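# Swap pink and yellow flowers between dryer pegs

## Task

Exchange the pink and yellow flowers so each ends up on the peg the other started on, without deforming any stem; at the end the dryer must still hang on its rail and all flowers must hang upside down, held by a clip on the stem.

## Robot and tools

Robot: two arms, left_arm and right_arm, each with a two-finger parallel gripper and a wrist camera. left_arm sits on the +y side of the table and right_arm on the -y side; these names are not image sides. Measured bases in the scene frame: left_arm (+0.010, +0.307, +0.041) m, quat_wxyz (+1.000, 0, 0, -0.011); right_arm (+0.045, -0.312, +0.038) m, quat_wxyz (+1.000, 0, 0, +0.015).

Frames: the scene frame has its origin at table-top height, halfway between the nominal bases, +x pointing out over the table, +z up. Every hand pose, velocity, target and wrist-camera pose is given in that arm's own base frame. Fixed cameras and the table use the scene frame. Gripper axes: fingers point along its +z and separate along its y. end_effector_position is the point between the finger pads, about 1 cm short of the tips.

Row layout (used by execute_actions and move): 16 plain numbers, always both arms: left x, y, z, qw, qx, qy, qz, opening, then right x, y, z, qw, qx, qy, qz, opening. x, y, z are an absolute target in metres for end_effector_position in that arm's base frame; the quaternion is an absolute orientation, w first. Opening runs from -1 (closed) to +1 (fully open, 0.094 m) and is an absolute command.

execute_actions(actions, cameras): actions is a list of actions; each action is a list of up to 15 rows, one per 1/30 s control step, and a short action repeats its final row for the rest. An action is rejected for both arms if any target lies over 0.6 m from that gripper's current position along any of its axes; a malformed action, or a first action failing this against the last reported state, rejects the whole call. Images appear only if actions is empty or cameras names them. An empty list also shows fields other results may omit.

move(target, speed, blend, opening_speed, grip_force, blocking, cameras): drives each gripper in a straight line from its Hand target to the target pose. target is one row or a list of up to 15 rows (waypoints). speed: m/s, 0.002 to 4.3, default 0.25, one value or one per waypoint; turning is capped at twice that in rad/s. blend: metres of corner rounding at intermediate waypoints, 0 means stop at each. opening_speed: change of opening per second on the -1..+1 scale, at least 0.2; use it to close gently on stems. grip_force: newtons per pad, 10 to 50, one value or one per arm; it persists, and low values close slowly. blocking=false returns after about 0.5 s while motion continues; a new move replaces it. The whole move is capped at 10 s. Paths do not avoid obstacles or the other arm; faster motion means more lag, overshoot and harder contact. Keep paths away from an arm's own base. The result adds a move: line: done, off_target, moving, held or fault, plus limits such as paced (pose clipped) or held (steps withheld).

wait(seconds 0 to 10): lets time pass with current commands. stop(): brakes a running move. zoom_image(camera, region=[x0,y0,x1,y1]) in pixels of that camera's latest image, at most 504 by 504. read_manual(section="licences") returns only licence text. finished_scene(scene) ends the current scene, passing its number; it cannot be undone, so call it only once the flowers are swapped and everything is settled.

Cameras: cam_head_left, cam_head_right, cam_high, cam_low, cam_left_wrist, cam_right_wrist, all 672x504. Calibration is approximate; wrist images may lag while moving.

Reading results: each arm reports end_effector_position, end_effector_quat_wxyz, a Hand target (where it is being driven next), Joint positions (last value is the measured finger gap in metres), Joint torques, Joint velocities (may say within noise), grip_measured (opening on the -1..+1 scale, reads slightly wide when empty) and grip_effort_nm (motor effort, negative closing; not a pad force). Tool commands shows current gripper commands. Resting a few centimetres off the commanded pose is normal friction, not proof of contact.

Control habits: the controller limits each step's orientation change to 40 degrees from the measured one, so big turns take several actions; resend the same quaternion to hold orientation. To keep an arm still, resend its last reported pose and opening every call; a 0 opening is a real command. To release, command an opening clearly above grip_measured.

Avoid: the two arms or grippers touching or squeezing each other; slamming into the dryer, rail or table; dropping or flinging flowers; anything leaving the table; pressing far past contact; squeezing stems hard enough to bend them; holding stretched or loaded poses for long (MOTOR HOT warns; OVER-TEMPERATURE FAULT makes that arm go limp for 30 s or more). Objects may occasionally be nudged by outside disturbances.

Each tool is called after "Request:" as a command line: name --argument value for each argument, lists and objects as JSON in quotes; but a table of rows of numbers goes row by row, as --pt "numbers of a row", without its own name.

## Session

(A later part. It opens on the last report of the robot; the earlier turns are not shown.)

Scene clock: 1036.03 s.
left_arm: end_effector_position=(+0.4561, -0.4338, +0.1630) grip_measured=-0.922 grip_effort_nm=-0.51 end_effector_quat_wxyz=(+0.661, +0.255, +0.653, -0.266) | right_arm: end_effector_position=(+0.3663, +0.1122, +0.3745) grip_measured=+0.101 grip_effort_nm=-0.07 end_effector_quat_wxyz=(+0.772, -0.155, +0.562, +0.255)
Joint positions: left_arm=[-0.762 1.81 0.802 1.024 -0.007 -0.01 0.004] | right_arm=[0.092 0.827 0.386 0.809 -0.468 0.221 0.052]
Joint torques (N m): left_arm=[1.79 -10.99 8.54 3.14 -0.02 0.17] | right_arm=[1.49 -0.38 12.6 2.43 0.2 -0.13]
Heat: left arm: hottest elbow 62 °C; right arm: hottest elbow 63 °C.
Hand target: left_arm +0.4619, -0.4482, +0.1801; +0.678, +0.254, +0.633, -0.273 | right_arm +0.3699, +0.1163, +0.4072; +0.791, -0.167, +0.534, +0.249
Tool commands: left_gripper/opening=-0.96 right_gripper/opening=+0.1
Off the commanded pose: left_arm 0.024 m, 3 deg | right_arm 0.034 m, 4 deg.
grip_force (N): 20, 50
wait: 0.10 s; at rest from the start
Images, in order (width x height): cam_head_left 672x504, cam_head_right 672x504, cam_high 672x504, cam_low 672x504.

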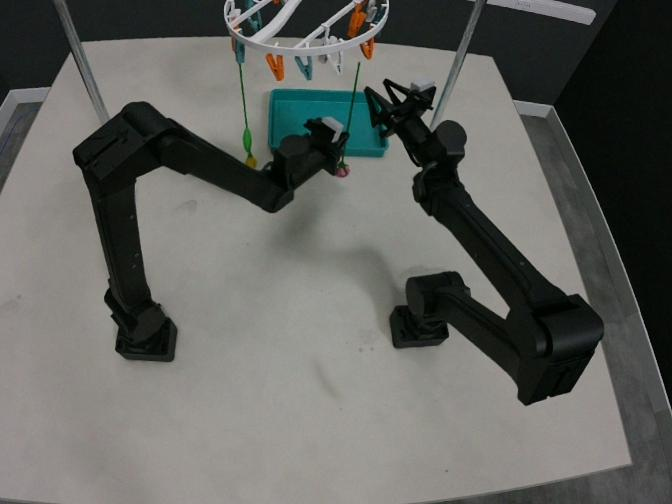

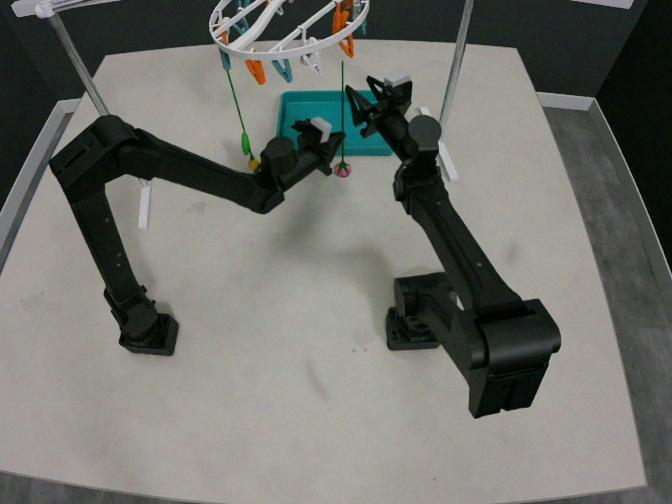

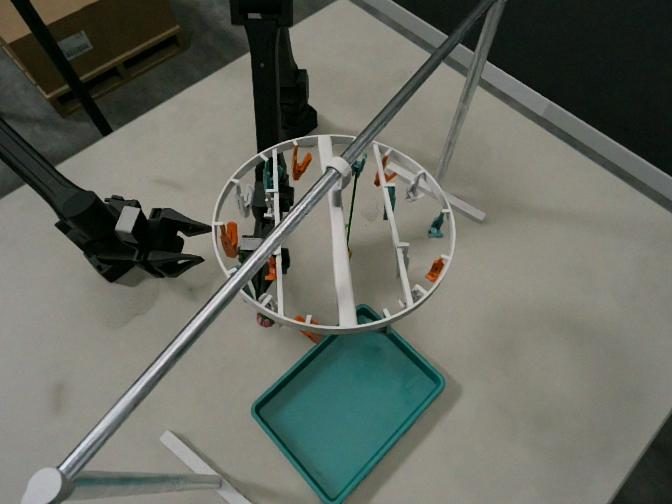

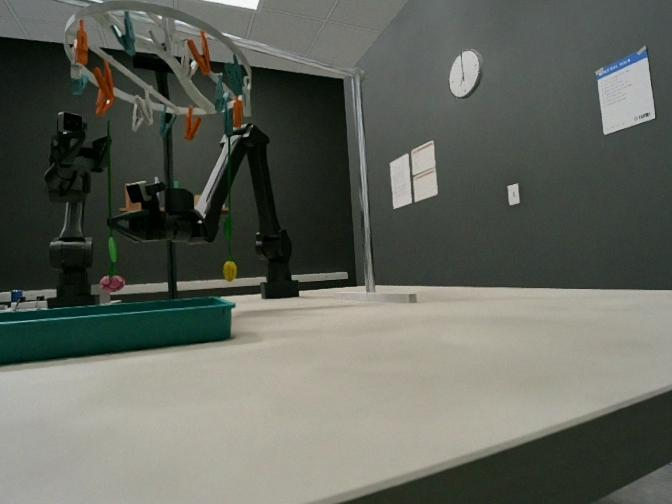

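Request:
move --pt "0.4595 -0.4525 0.1800 0.67871 0.25406 0.63292 -0.27244 -0.96 0.3740 0.1200 0.4400 0.79889 -0.16140 0.52226 0.25108 0.1" --pt "0.4595 -0.4525 0.1800 0.67871 0.25406 0.63292 -0.27244 -0.96 0.4361 0.1476 0.4650 0.79889 -0.16140 0.52226 0.25108 0.1" --speed 0.1 --blend 0.01 --grip_force '[20, 50]' --cameras '["cam_low", "cam_right_wrist", "cam_high"]'

Request:
zoom_image --camera "cam_high" --region '[210, 215, 260, 275]'

Request:
zoom_image --camera "cam_low" --region '[80, 60, 140, 130]'

Scene clock: 1077.83 s.
left_arm: end_effector_position=(+0.4532, -0.4368, +0.1630) grip_measured=-0.922 grip_effort_nm=-0.51 end_effector_quat_wxyz=(+0.661, +0.256, +0.653, -0.266) | right_arm: end_effector_position=(+0.4295, +0.1417, +0.4352) grip_measured=+0.101 grip_effort_nm=-0.08 end_effector_quat_wxyz=(+0.785, -0.152, +0.544, +0.256)
Joint positions: left_arm=[-0.771 1.81 0.802 1.024 -0.016 -0.009 0.004] | right_arm=[0.175 1.007 0.621 0.787 -0.383 0.199 0.052]
Joint torques (N m): left_arm=[1.73 -11.05 8.53 3.15 -0.07 0.17] | right_arm=[1.55 -3.55 12.83 1.69 0.18 -0.12]
Heat: left arm: hottest elbow 62 °C; right arm: hottest elbow 65 °C.
Hand target: left_arm +0.4585, -0.4516, +0.1801; +0.679, +0.254, +0.633, -0.272 | right_arm +0.4341, +0.1469, +0.4643; +0.799, -0.161, +0.522, +0.251
Off the commanded pose: left_arm 0.024 m, 3 deg | right_arm 0.031 m, 3 deg.
grip_force (N): 20, 50
move: off_target (left_arm, right_arm)
camera_calibration:
cam_right_wrist: T_world_to_cam=[[0.56872, -0.822037, -0.0285056, -0.116521], [-0.063275, -0.0091705, -0.997954, 0.503075], [0.820094, 0.56936, -0.0572299, -0.319237], [0, 0, 0, 1]] pos_world=[0.359904, 0.09059, 0.480454]
Images, in order (width x height): cam_high 672x504, cam_low 672x504, cam_right_wrist 672x504.

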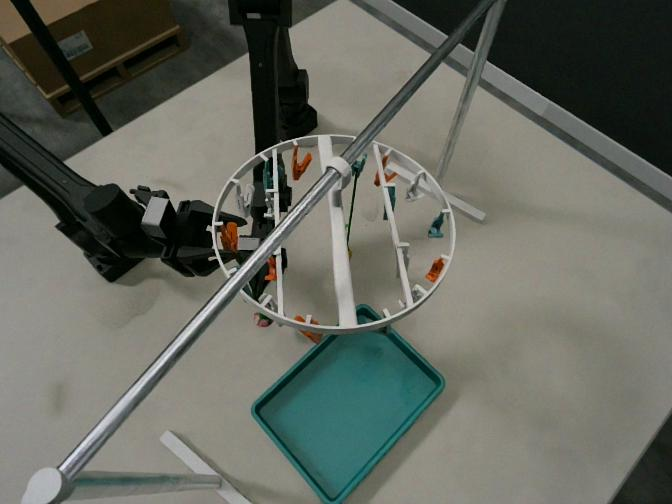

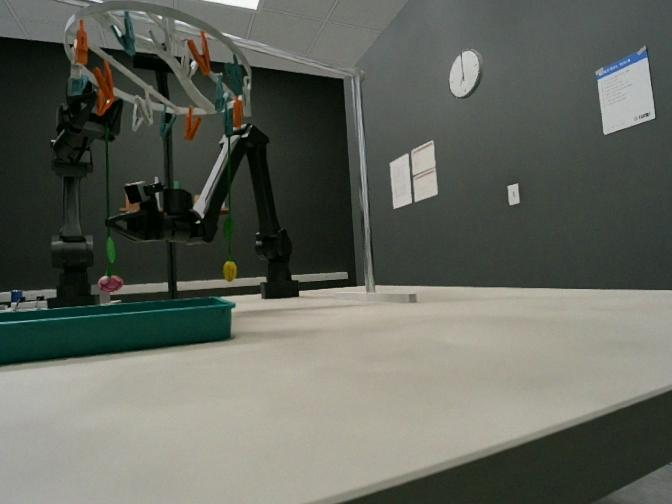

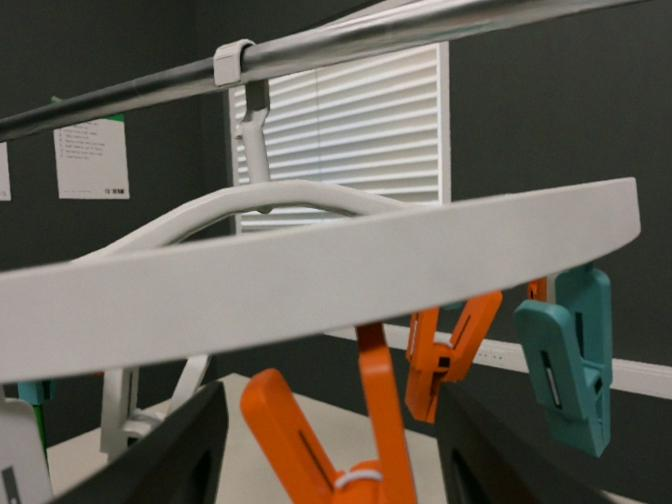

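Scaled by 8.400 from the camera's 672x504 image, which has a finer 960x720 frame.

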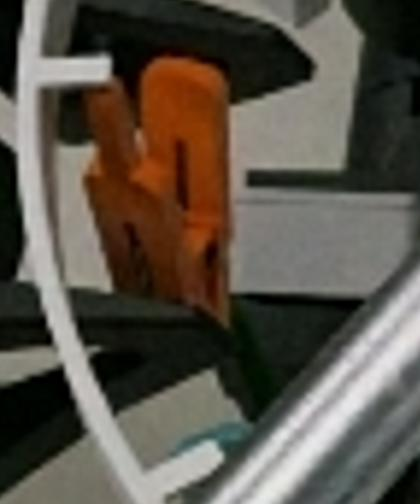

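Scaled by 7.200 from the camera's 672x504 image, which has a finer 960x720 frame.

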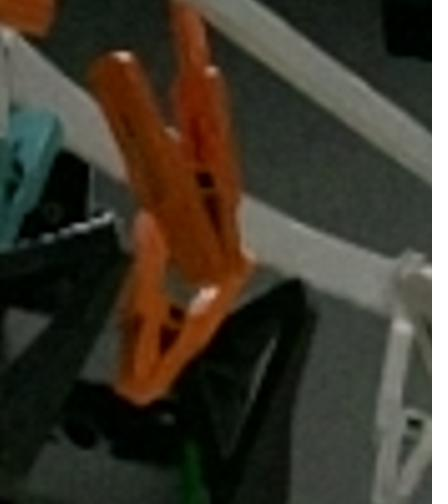

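Request:
move --target '[0.4595, -0.4525, 0.1800, 0.67871, 0.25406, 0.63292, -0.27244, -0.96, 0.4361, 0.1476, 0.4650, 0.79889, -0.16140, 0.52226, 0.25108, -0.66]' --speed 0.1 --opening_speed 0.5 --grip_force '[20, 50]' --cameras '["cam_low", "cam_right_wrist", "cam_high", "cam_left_wrist", "cam_head_left", "cam_head_right"]'

Request:
zoom_image --camera "cam_high" --region '[210, 215, 260, 275]'

Request:
zoom_image --camera "cam_low" --region '[80, 60, 140, 130]'

Request:
zoom_image --camera "cam_head_left" --region '[335, 20, 395, 90]'

Request:
zoom_image --camera "cam_left_wrist" --region '[200, 0, 480, 280]'

Scene clock: 1086.97 s.
left_arm: end_effector_position=(+0.4532, -0.4368, +0.1630) grip_measured=-0.922 grip_effort_nm=-0.51 end_effector_quat_wxyz=(+0.661, +0.255, +0.653, -0.265) | right_arm: end_effector_position=(+0.4299, +0.1415, +0.4349) grip_measured=-0.567 grip_effort_nm=-0.97 end_effector_quat_wxyz=(+0.785, -0.152, +0.544, +0.255)
Joint positions: left_arm=[-0.771 1.81 0.802 1.024 -0.016 -0.009 0.004] | right_arm=[0.175 1.008 0.621 0.787 -0.382 0.198 0.02]
Joint torques (N m): left_arm=[1.73 -10.99 8.54 3.14 -0.07 0.17] | right_arm=[1.32 -3.72 12.85 1.68 0.12 -0.11]
Heat: left arm: hottest elbow 62 °C; right arm: hottest elbow 65 °C.
Hand target: left_arm +0.4585, -0.4515, +0.1801; +0.679, +0.254, +0.633, -0.272 | right_arm +0.4341, +0.1468, +0.4643; +0.799, -0.161, +0.522, +0.251
Off the commanded pose: left_arm 0.024 m, 3 deg | right_arm 0.031 m, 3 deg.
grip_force (N): 20, 50
move: off_target (left_arm, right_arm)
camera_calibration:
cam_left_wrist: T_world_to_cam=[[-0.680937, -0.732328, -0.00452267, -0.010551], [-0.294937, 0.279882, -0.913607, 0.44263], [0.670326, -0.620775, -0.406573, -0.416344], [0, 0, 0, 1]] pos_world=[0.402449, -0.390067, 0.235068]
cam_right_wrist: T_world_to_cam=[[0.567246, -0.823066, -0.0281816, -0.116176], [-0.0634394, -0.00955235, -0.99794, 0.502875], [0.821101, 0.567866, -0.0576333, -0.31945], [0, 0, 0, 1]] pos_world=[0.360103, 0.090588, 0.480154]

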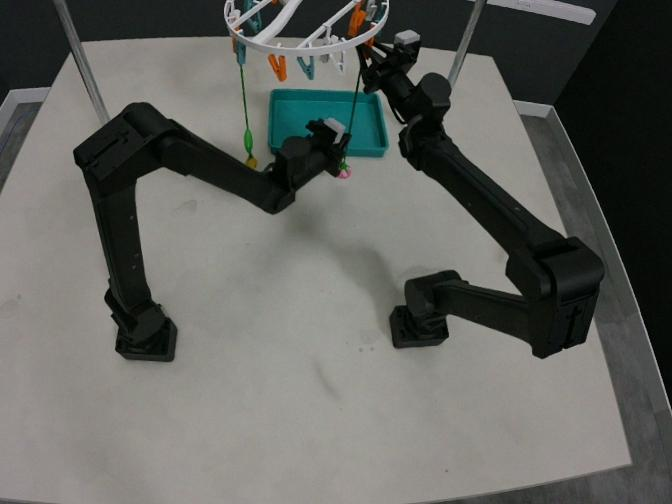

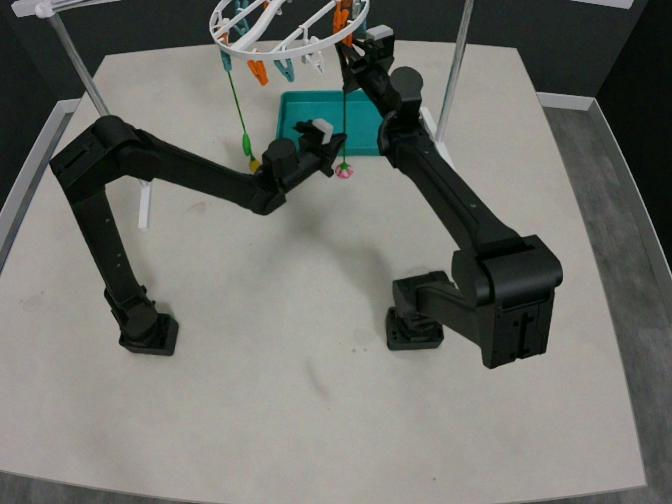

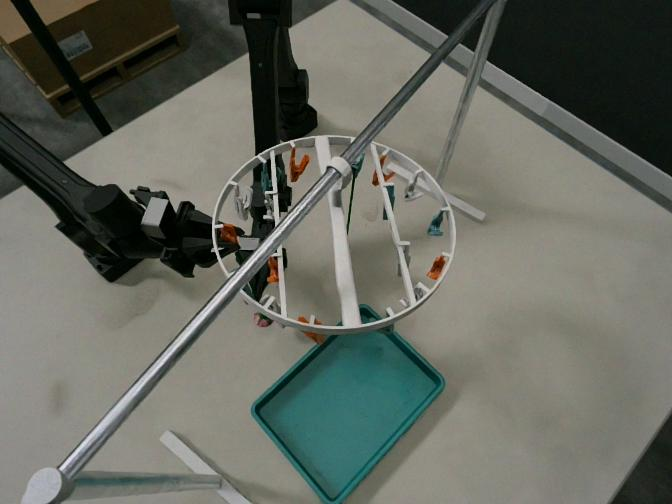

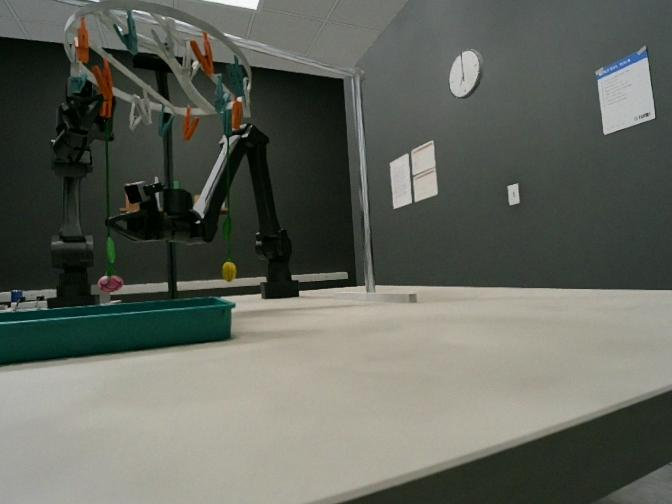

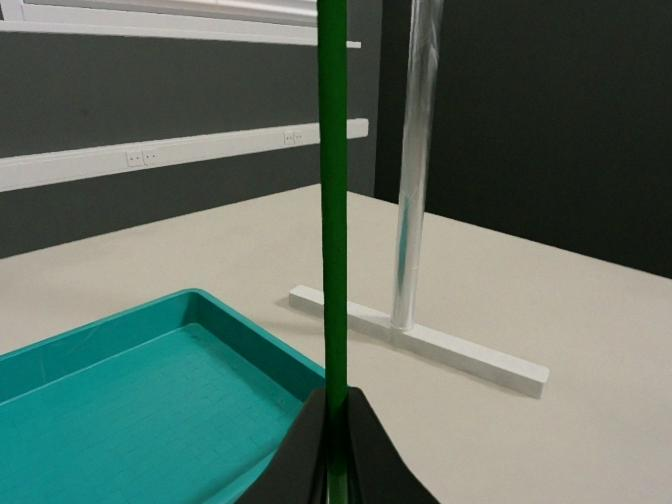

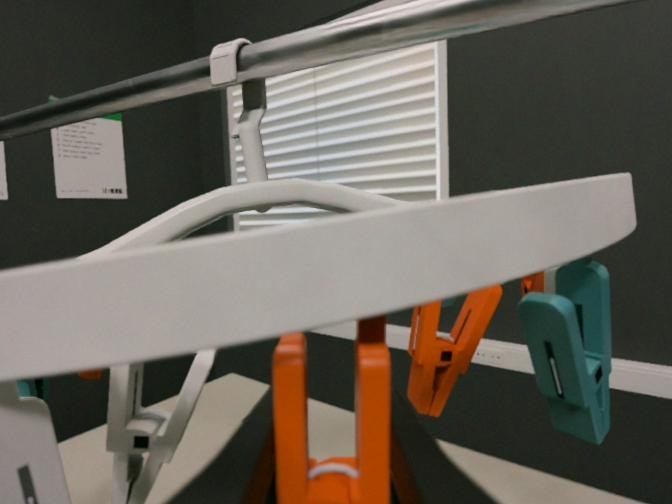

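Scaled by 8.400 from the camera's 672x504 image, which has a finer 960x720 frame.

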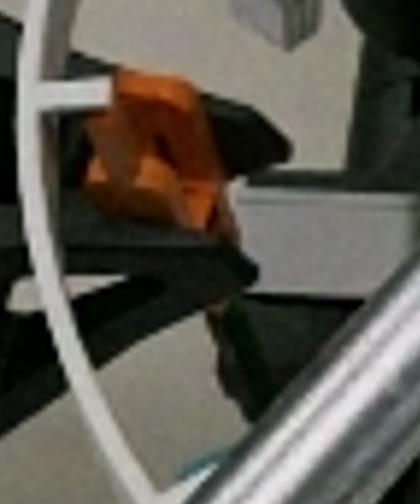

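Scaled by 7.200 from the camera's 672x504 image, which has a finer 960x720 frame.

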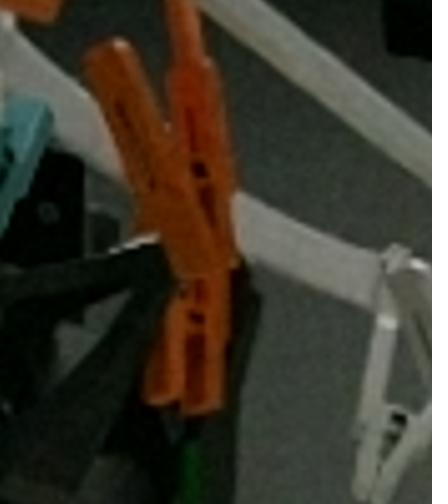

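Scaled by 7.200 from the camera's 672x504 image, which has a finer 960x720 frame.

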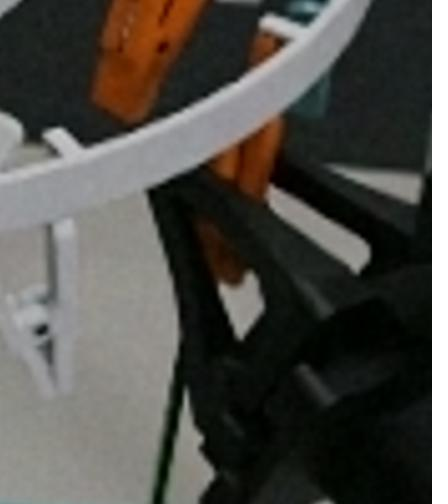

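Scaled by 1.800 from the camera's 672x504 image, which has a finer 960x720 frame.

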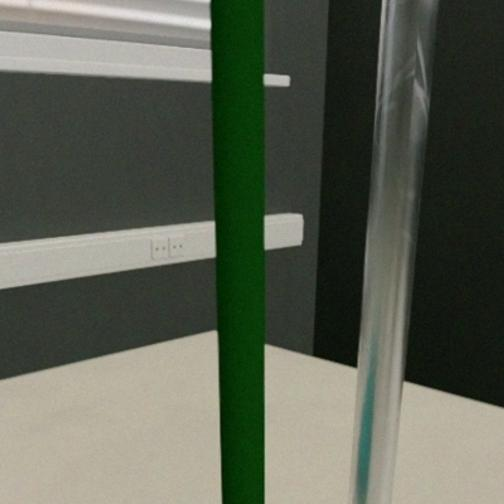

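Request:
move --pt "0.4595 -0.4525 0.1800 0.67871 0.25406 0.63292 -0.27244 -0.96 0.4361 0.1476 0.4650 0.79889 -0.16140 0.52226 0.25108 0.1" --pt "0.4595 -0.4525 0.1800 0.67871 0.25406 0.63292 -0.27244 -0.96 0.4361 0.1476 0.4740 0.79889 -0.16140 0.52226 0.25108 0.1" --pt "0.4595 -0.4525 0.1800 0.67871 0.25406 0.63292 -0.27244 -0.96 0.4361 0.1476 0.4740 0.79889 -0.16140 0.52226 0.25108 -0.66" --speed 0.06 --opening_speed 0.7 --grip_force '[20, 50]' --cameras '["cam_low", "cam_right_wrist", "cam_high", "cam_head_left", "cam_head_right"]'

Request:
zoom_image --camera "cam_high" --region '[210, 215, 260, 275]'

Request:
zoom_image --camera "cam_low" --region '[90, 90, 125, 130]'

Request:
zoom_image --camera "cam_head_left" --region '[345, 35, 385, 85]'

Request:
zoom_image --camera "cam_head_right" --region '[325, 30, 365, 80]'

Scene clock: 1100.90 s.
left_arm: end_effector_position=(+0.4532, -0.4368, +0.1630) grip_measured=-0.922 grip_effort_nm=-0.51 end_effector_quat_wxyz=(+0.661, +0.255, +0.653, -0.265) | right_arm: end_effector_position=(+0.4326, +0.1426, +0.4416) grip_measured=-0.577 grip_effort_nm=-0.97 end_effector_quat_wxyz=(+0.784, -0.152, +0.544, +0.255)
Joint positions: left_arm=[-0.771 1.81 0.802 1.024 -0.016 -0.009 0.004] | right_arm=[0.177 1.008 0.641 0.765 -0.381 0.197 0.02]
Joint torques (N m): left_arm=[1.79 -11.11 8.53 3.14 -0.06 0.17] | right_arm=[1.38 -4.6 12.86 1.44 0.11 -0.11]
Heat: left arm: hottest elbow 62 °C; right arm: hottest elbow 65 °C.
Hand target: left_arm +0.4585, -0.4515, +0.1801; +0.679, +0.254, +0.633, -0.272 | right_arm +0.4341, +0.1469, +0.4734; +0.799, -0.161, +0.522, +0.251
Off the commanded pose: left_arm 0.024 m, 3 deg | right_arm 0.033 m, 3 deg.
grip_force (N): 20, 50
move: off_target (left_arm, right_arm); target 3's new opening was sent with right_arm's hand 0.033 m and 3 deg from that target
camera_calibration:
cam_right_wrist: T_world_to_cam=[[0.568049, -0.822494, -0.0287112, -0.11675], [-0.0648792, -0.00997602, -0.997843, 0.510462], [0.820434, 0.568686, -0.0590296, -0.321131], [0, 0, 0, 1]] pos_world=[0.362904, 0.0916893, 0.487053]
Images, in order (width x height): cam_head_left 672x504, cam_head_right 672x504, cam_high 672x504, cam_low 672x504, cam_right_wrist 672x504.

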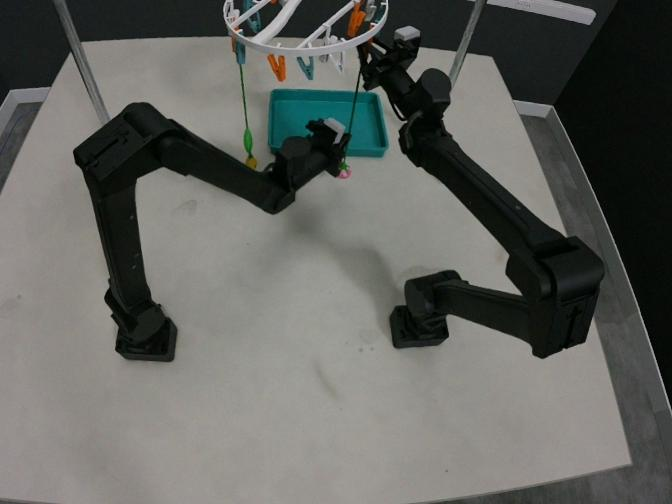

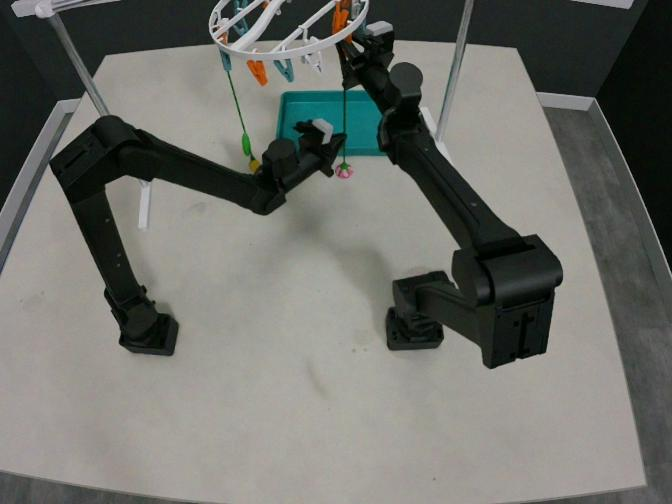

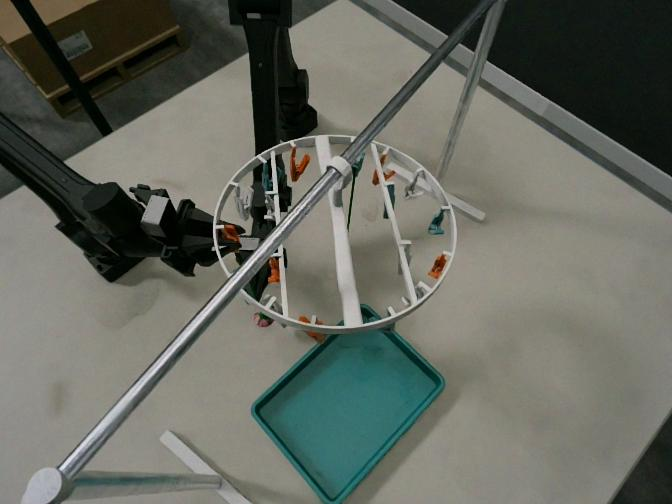

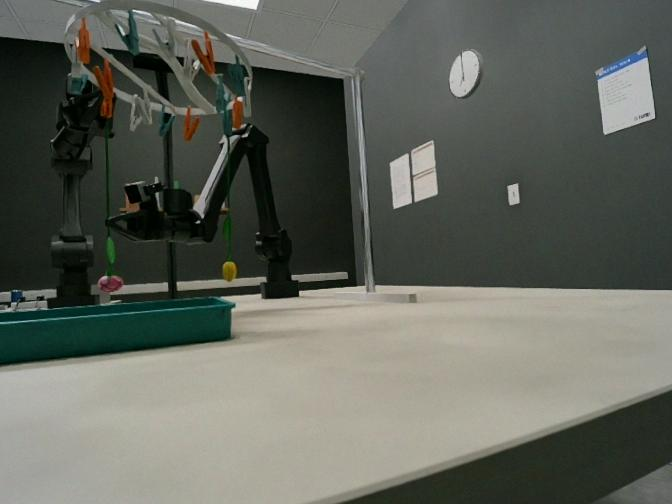

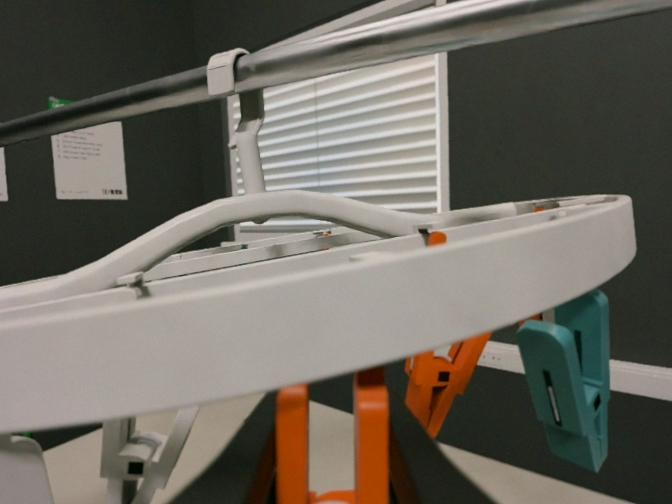

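Scaled by 8.400 from the camera's 672x504 image, which has a finer 960x720 frame.

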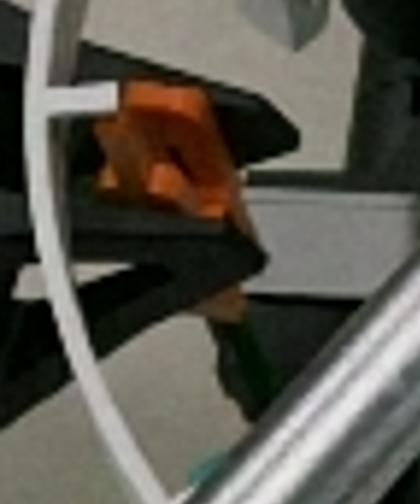

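Scaled by 12.600 from the camera's 672x504 image, which has a finer 960x720 frame.

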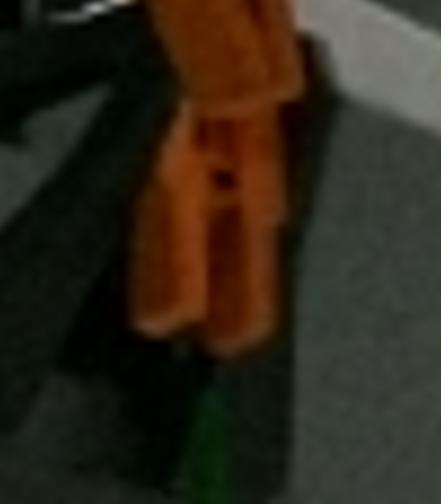

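Scaled by 10.080 from the camera's 672x504 image, which has a finer 960x720 frame.

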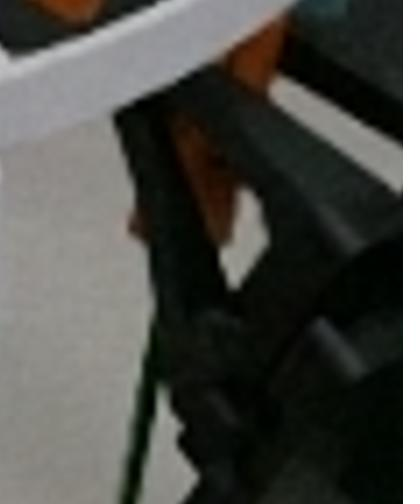

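Scaled by 10.080 from the camera's 672x504 image, which has a finer 960x720 frame.

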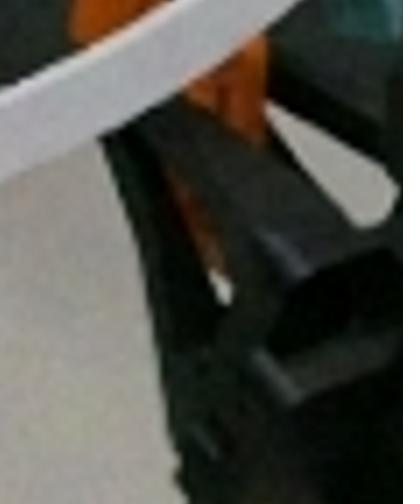

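Request:
move --target '[0.4595, -0.4525, 0.1880, 0.68147, 0.25286, 0.62995, -0.27354, -0.96, 0.4361, 0.1476, 0.4740, 0.79889, -0.16140, 0.52226, 0.25108, -0.66]' --speed 0.04 --grip_force '[20, 50]' --cameras '["cam_low", "cam_high", "cam_head_left", "cam_head_right"]'

Request:
zoom_image --camera "cam_high" --region '[225, 240, 255, 270]'

Request:
zoom_image --camera "cam_low" --region '[90, 90, 125, 130]'

Request:
zoom_image --camera "cam_head_left" --region '[345, 35, 385, 85]'

Scene clock: 1131.83 s.
left_arm: end_effector_position=(+0.4532, -0.4368, +0.1630) grip_measured=-0.922 grip_effort_nm=-0.51 end_effector_quat_wxyz=(+0.661, +0.255, +0.653, -0.265) | right_arm: end_effector_position=(+0.4326, +0.1426, +0.4416) grip_measured=-0.579 grip_effort_nm=-1.03 end_effector_quat_wxyz=(+0.784, -0.152, +0.544, +0.255)
Joint positions: left_arm=[-0.771 1.81 0.802 1.024 -0.016 -0.009 0.004] | right_arm=[0.177 1.008 0.641 0.765 -0.381 0.197 0.02]
Joint torques (N m): left_arm=[1.73 -12.16 8.61 2.84 -0.07 0.17] | right_arm=[1.14 -4.6 12.89 1.37 0.11 -0.11]
Heat: left arm: hottest elbow 62 °C; right arm: hottest elbow 61 °C.
Hand target: left_arm +0.4583, -0.4513, +0.1882; +0.681, +0.253, +0.630, -0.274 | right_arm +0.4341, +0.1469, +0.4734; +0.799, -0.161, +0.522, +0.251
Off the commanded pose: left_arm 0.030 m, 4 deg | right_arm 0.033 m, 3 deg.
grip_force (N): 20, 50
move: off_target (left_arm, right_arm)
Images, in order (width x height): cam_head_left 672x504, cam_head_right 672x504, cam_high 672x504, cam_low 672x504.

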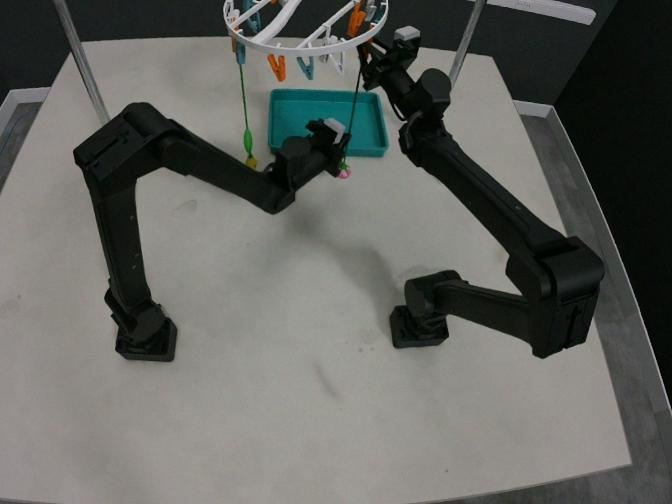

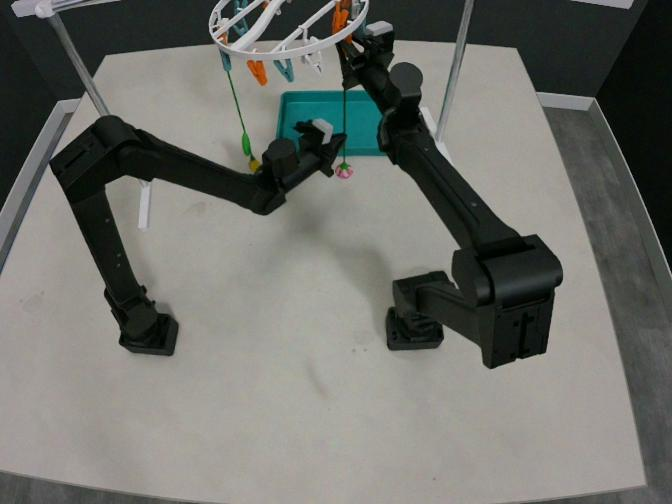

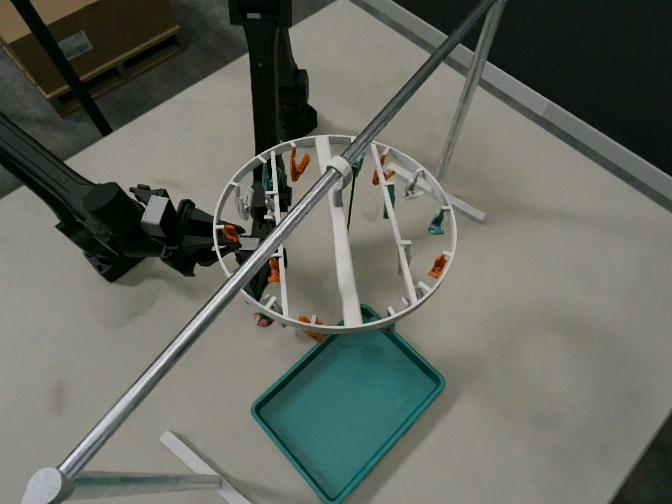

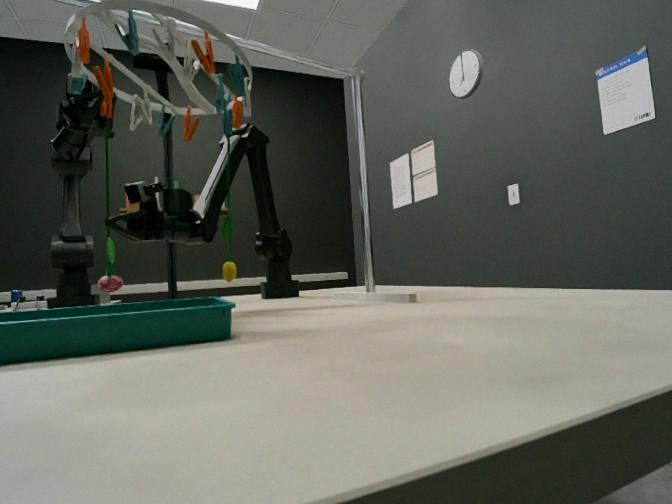

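Scaled by 16.800 from the camera's 672x504 image, which has a finer 960x720 frame.

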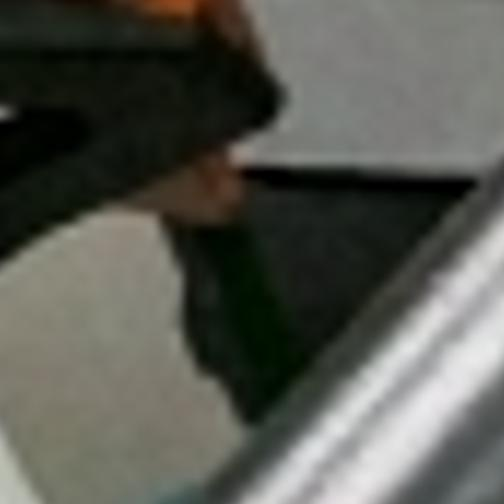

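Scaled by 12.600 from the camera's 672x504 image, which has a finer 960x720 frame.

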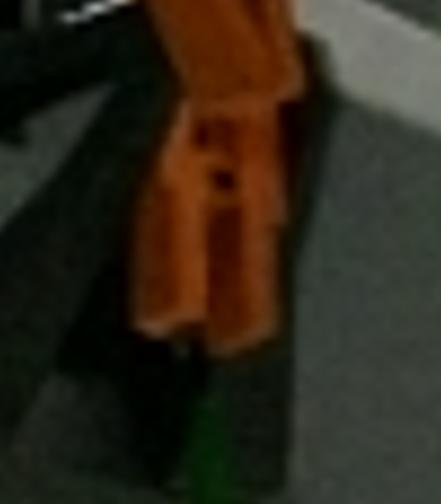

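Scaled by 10.080 from the camera's 672x504 image, which has a finer 960x720 frame.

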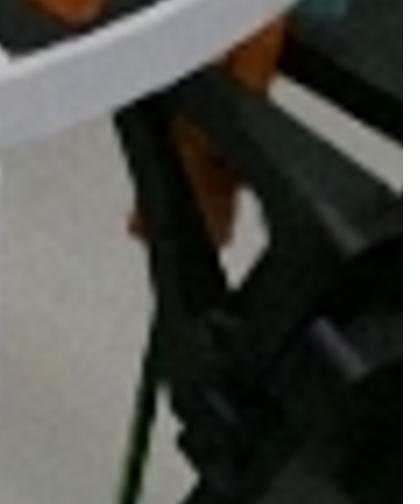

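Request:
move --target '[0.4580, -0.4540, 0.1965, 0.68147, 0.25286, 0.62995, -0.27354, -0.96, 0.4361, 0.1476, 0.4740, 0.79889, -0.16140, 0.52226, 0.25108, -0.66]' --speed 0.04 --grip_force '[20, 50]' --cameras '["cam_low", "cam_high", "cam_head_left", "cam_head_right"]'

Request:
zoom_image --camera "cam_high" --region '[225, 240, 255, 270]'

Request:
zoom_image --camera "cam_low" --region '[90, 90, 125, 130]'

Request:
zoom_image --camera "cam_head_left" --region '[345, 35, 385, 85]'

Scene clock: 1145.10 s.
left_arm: end_effector_position=(+0.4522, -0.4379, +0.1630) grip_measured=-0.922 grip_effort_nm=-0.51 end_effector_quat_wxyz=(+0.661, +0.255, +0.653, -0.265) | right_arm: end_effector_position=(+0.4326, +0.1426, +0.4416) grip_measured=-0.579 grip_effort_nm=-1.03 end_effector_quat_wxyz=(+0.784, -0.152, +0.544, +0.255)
Joint positions: left_arm=[-0.774 1.81 0.802 1.024 -0.02 -0.008 0.004] | right_arm=[0.177 1.008 0.641 0.765 -0.381 0.197 0.02]
Joint velocities: left_arm=[-0.015 -0.005 -0.017 0.007 -0.183 -0.095 0.001] | right_arm=[within noise]
Joint torques (N m): left_arm=[2.14 -13.8 8.73 1.91 -0.09 0.17] | right_arm=[1.08 -4.78 12.89 1.35 0.1 -0.11]
Heat: left arm: hottest elbow 62 °C; right arm: hottest elbow 61 °C.
Hand target: left_arm +0.4564, -0.4526, +0.1968; +0.681, +0.253, +0.630, -0.274 | right_arm +0.4341, +0.1469, +0.4734; +0.799, -0.161, +0.522, +0.251
Off the commanded pose: left_arm 0.038 m, 4 deg | right_arm 0.033 m, 3 deg.
grip_force (N): 20, 50
move: off_target (left_arm, right_arm)
Images, in order (width x height): cam_head_left 672x504, cam_head_right 672x504, cam_high 672x504, cam_low 672x504.

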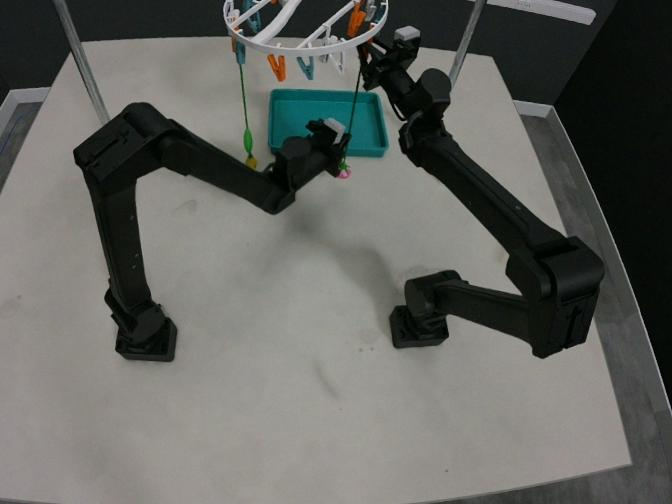

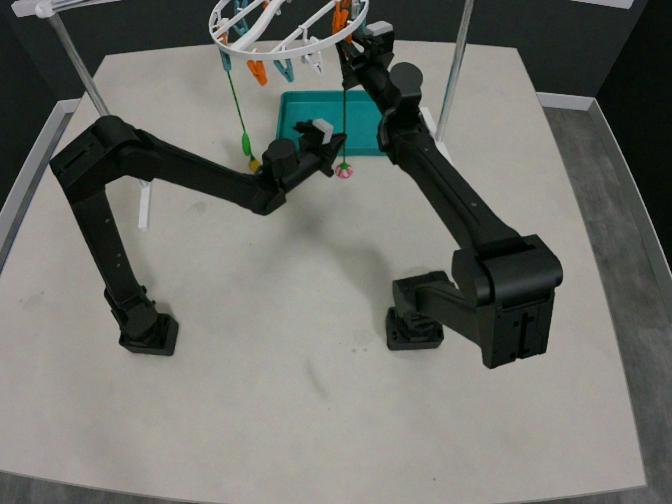

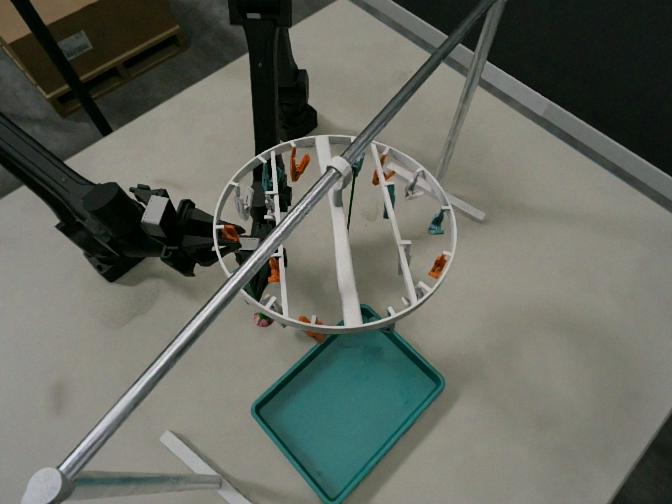

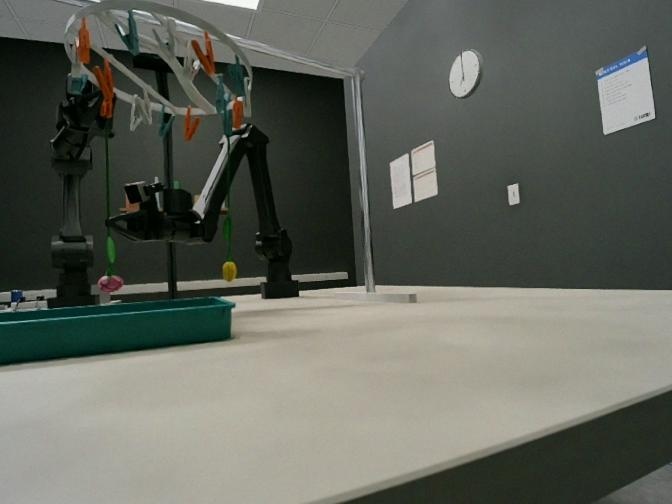

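Scaled by 16.800 from the camera's 672x504 image, which has a finer 960x720 frame.

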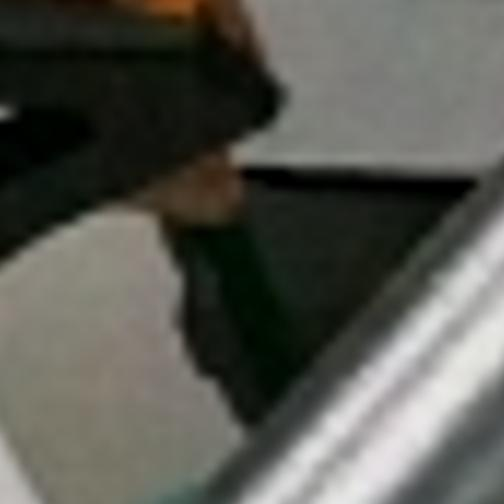

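Scaled by 12.600 from the camera's 672x504 image, which has a finer 960x720 frame.

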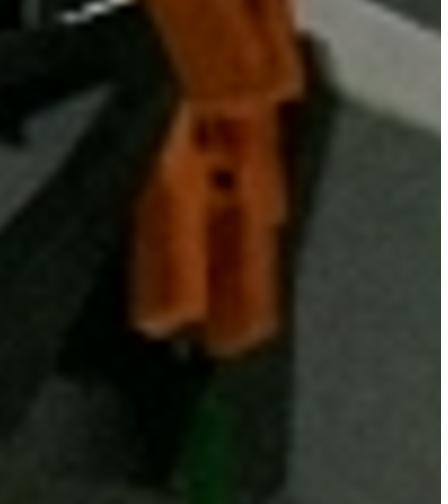

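Scaled by 10.080 from the camera's 672x504 image, which has a finer 960x720 frame.

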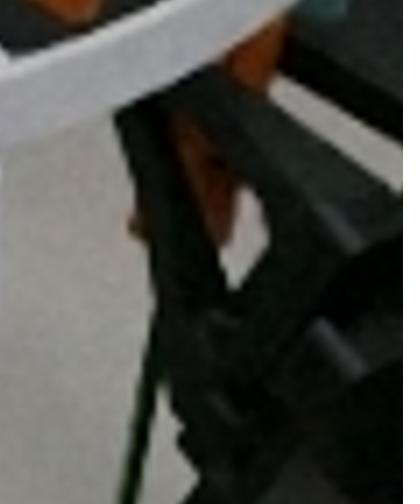

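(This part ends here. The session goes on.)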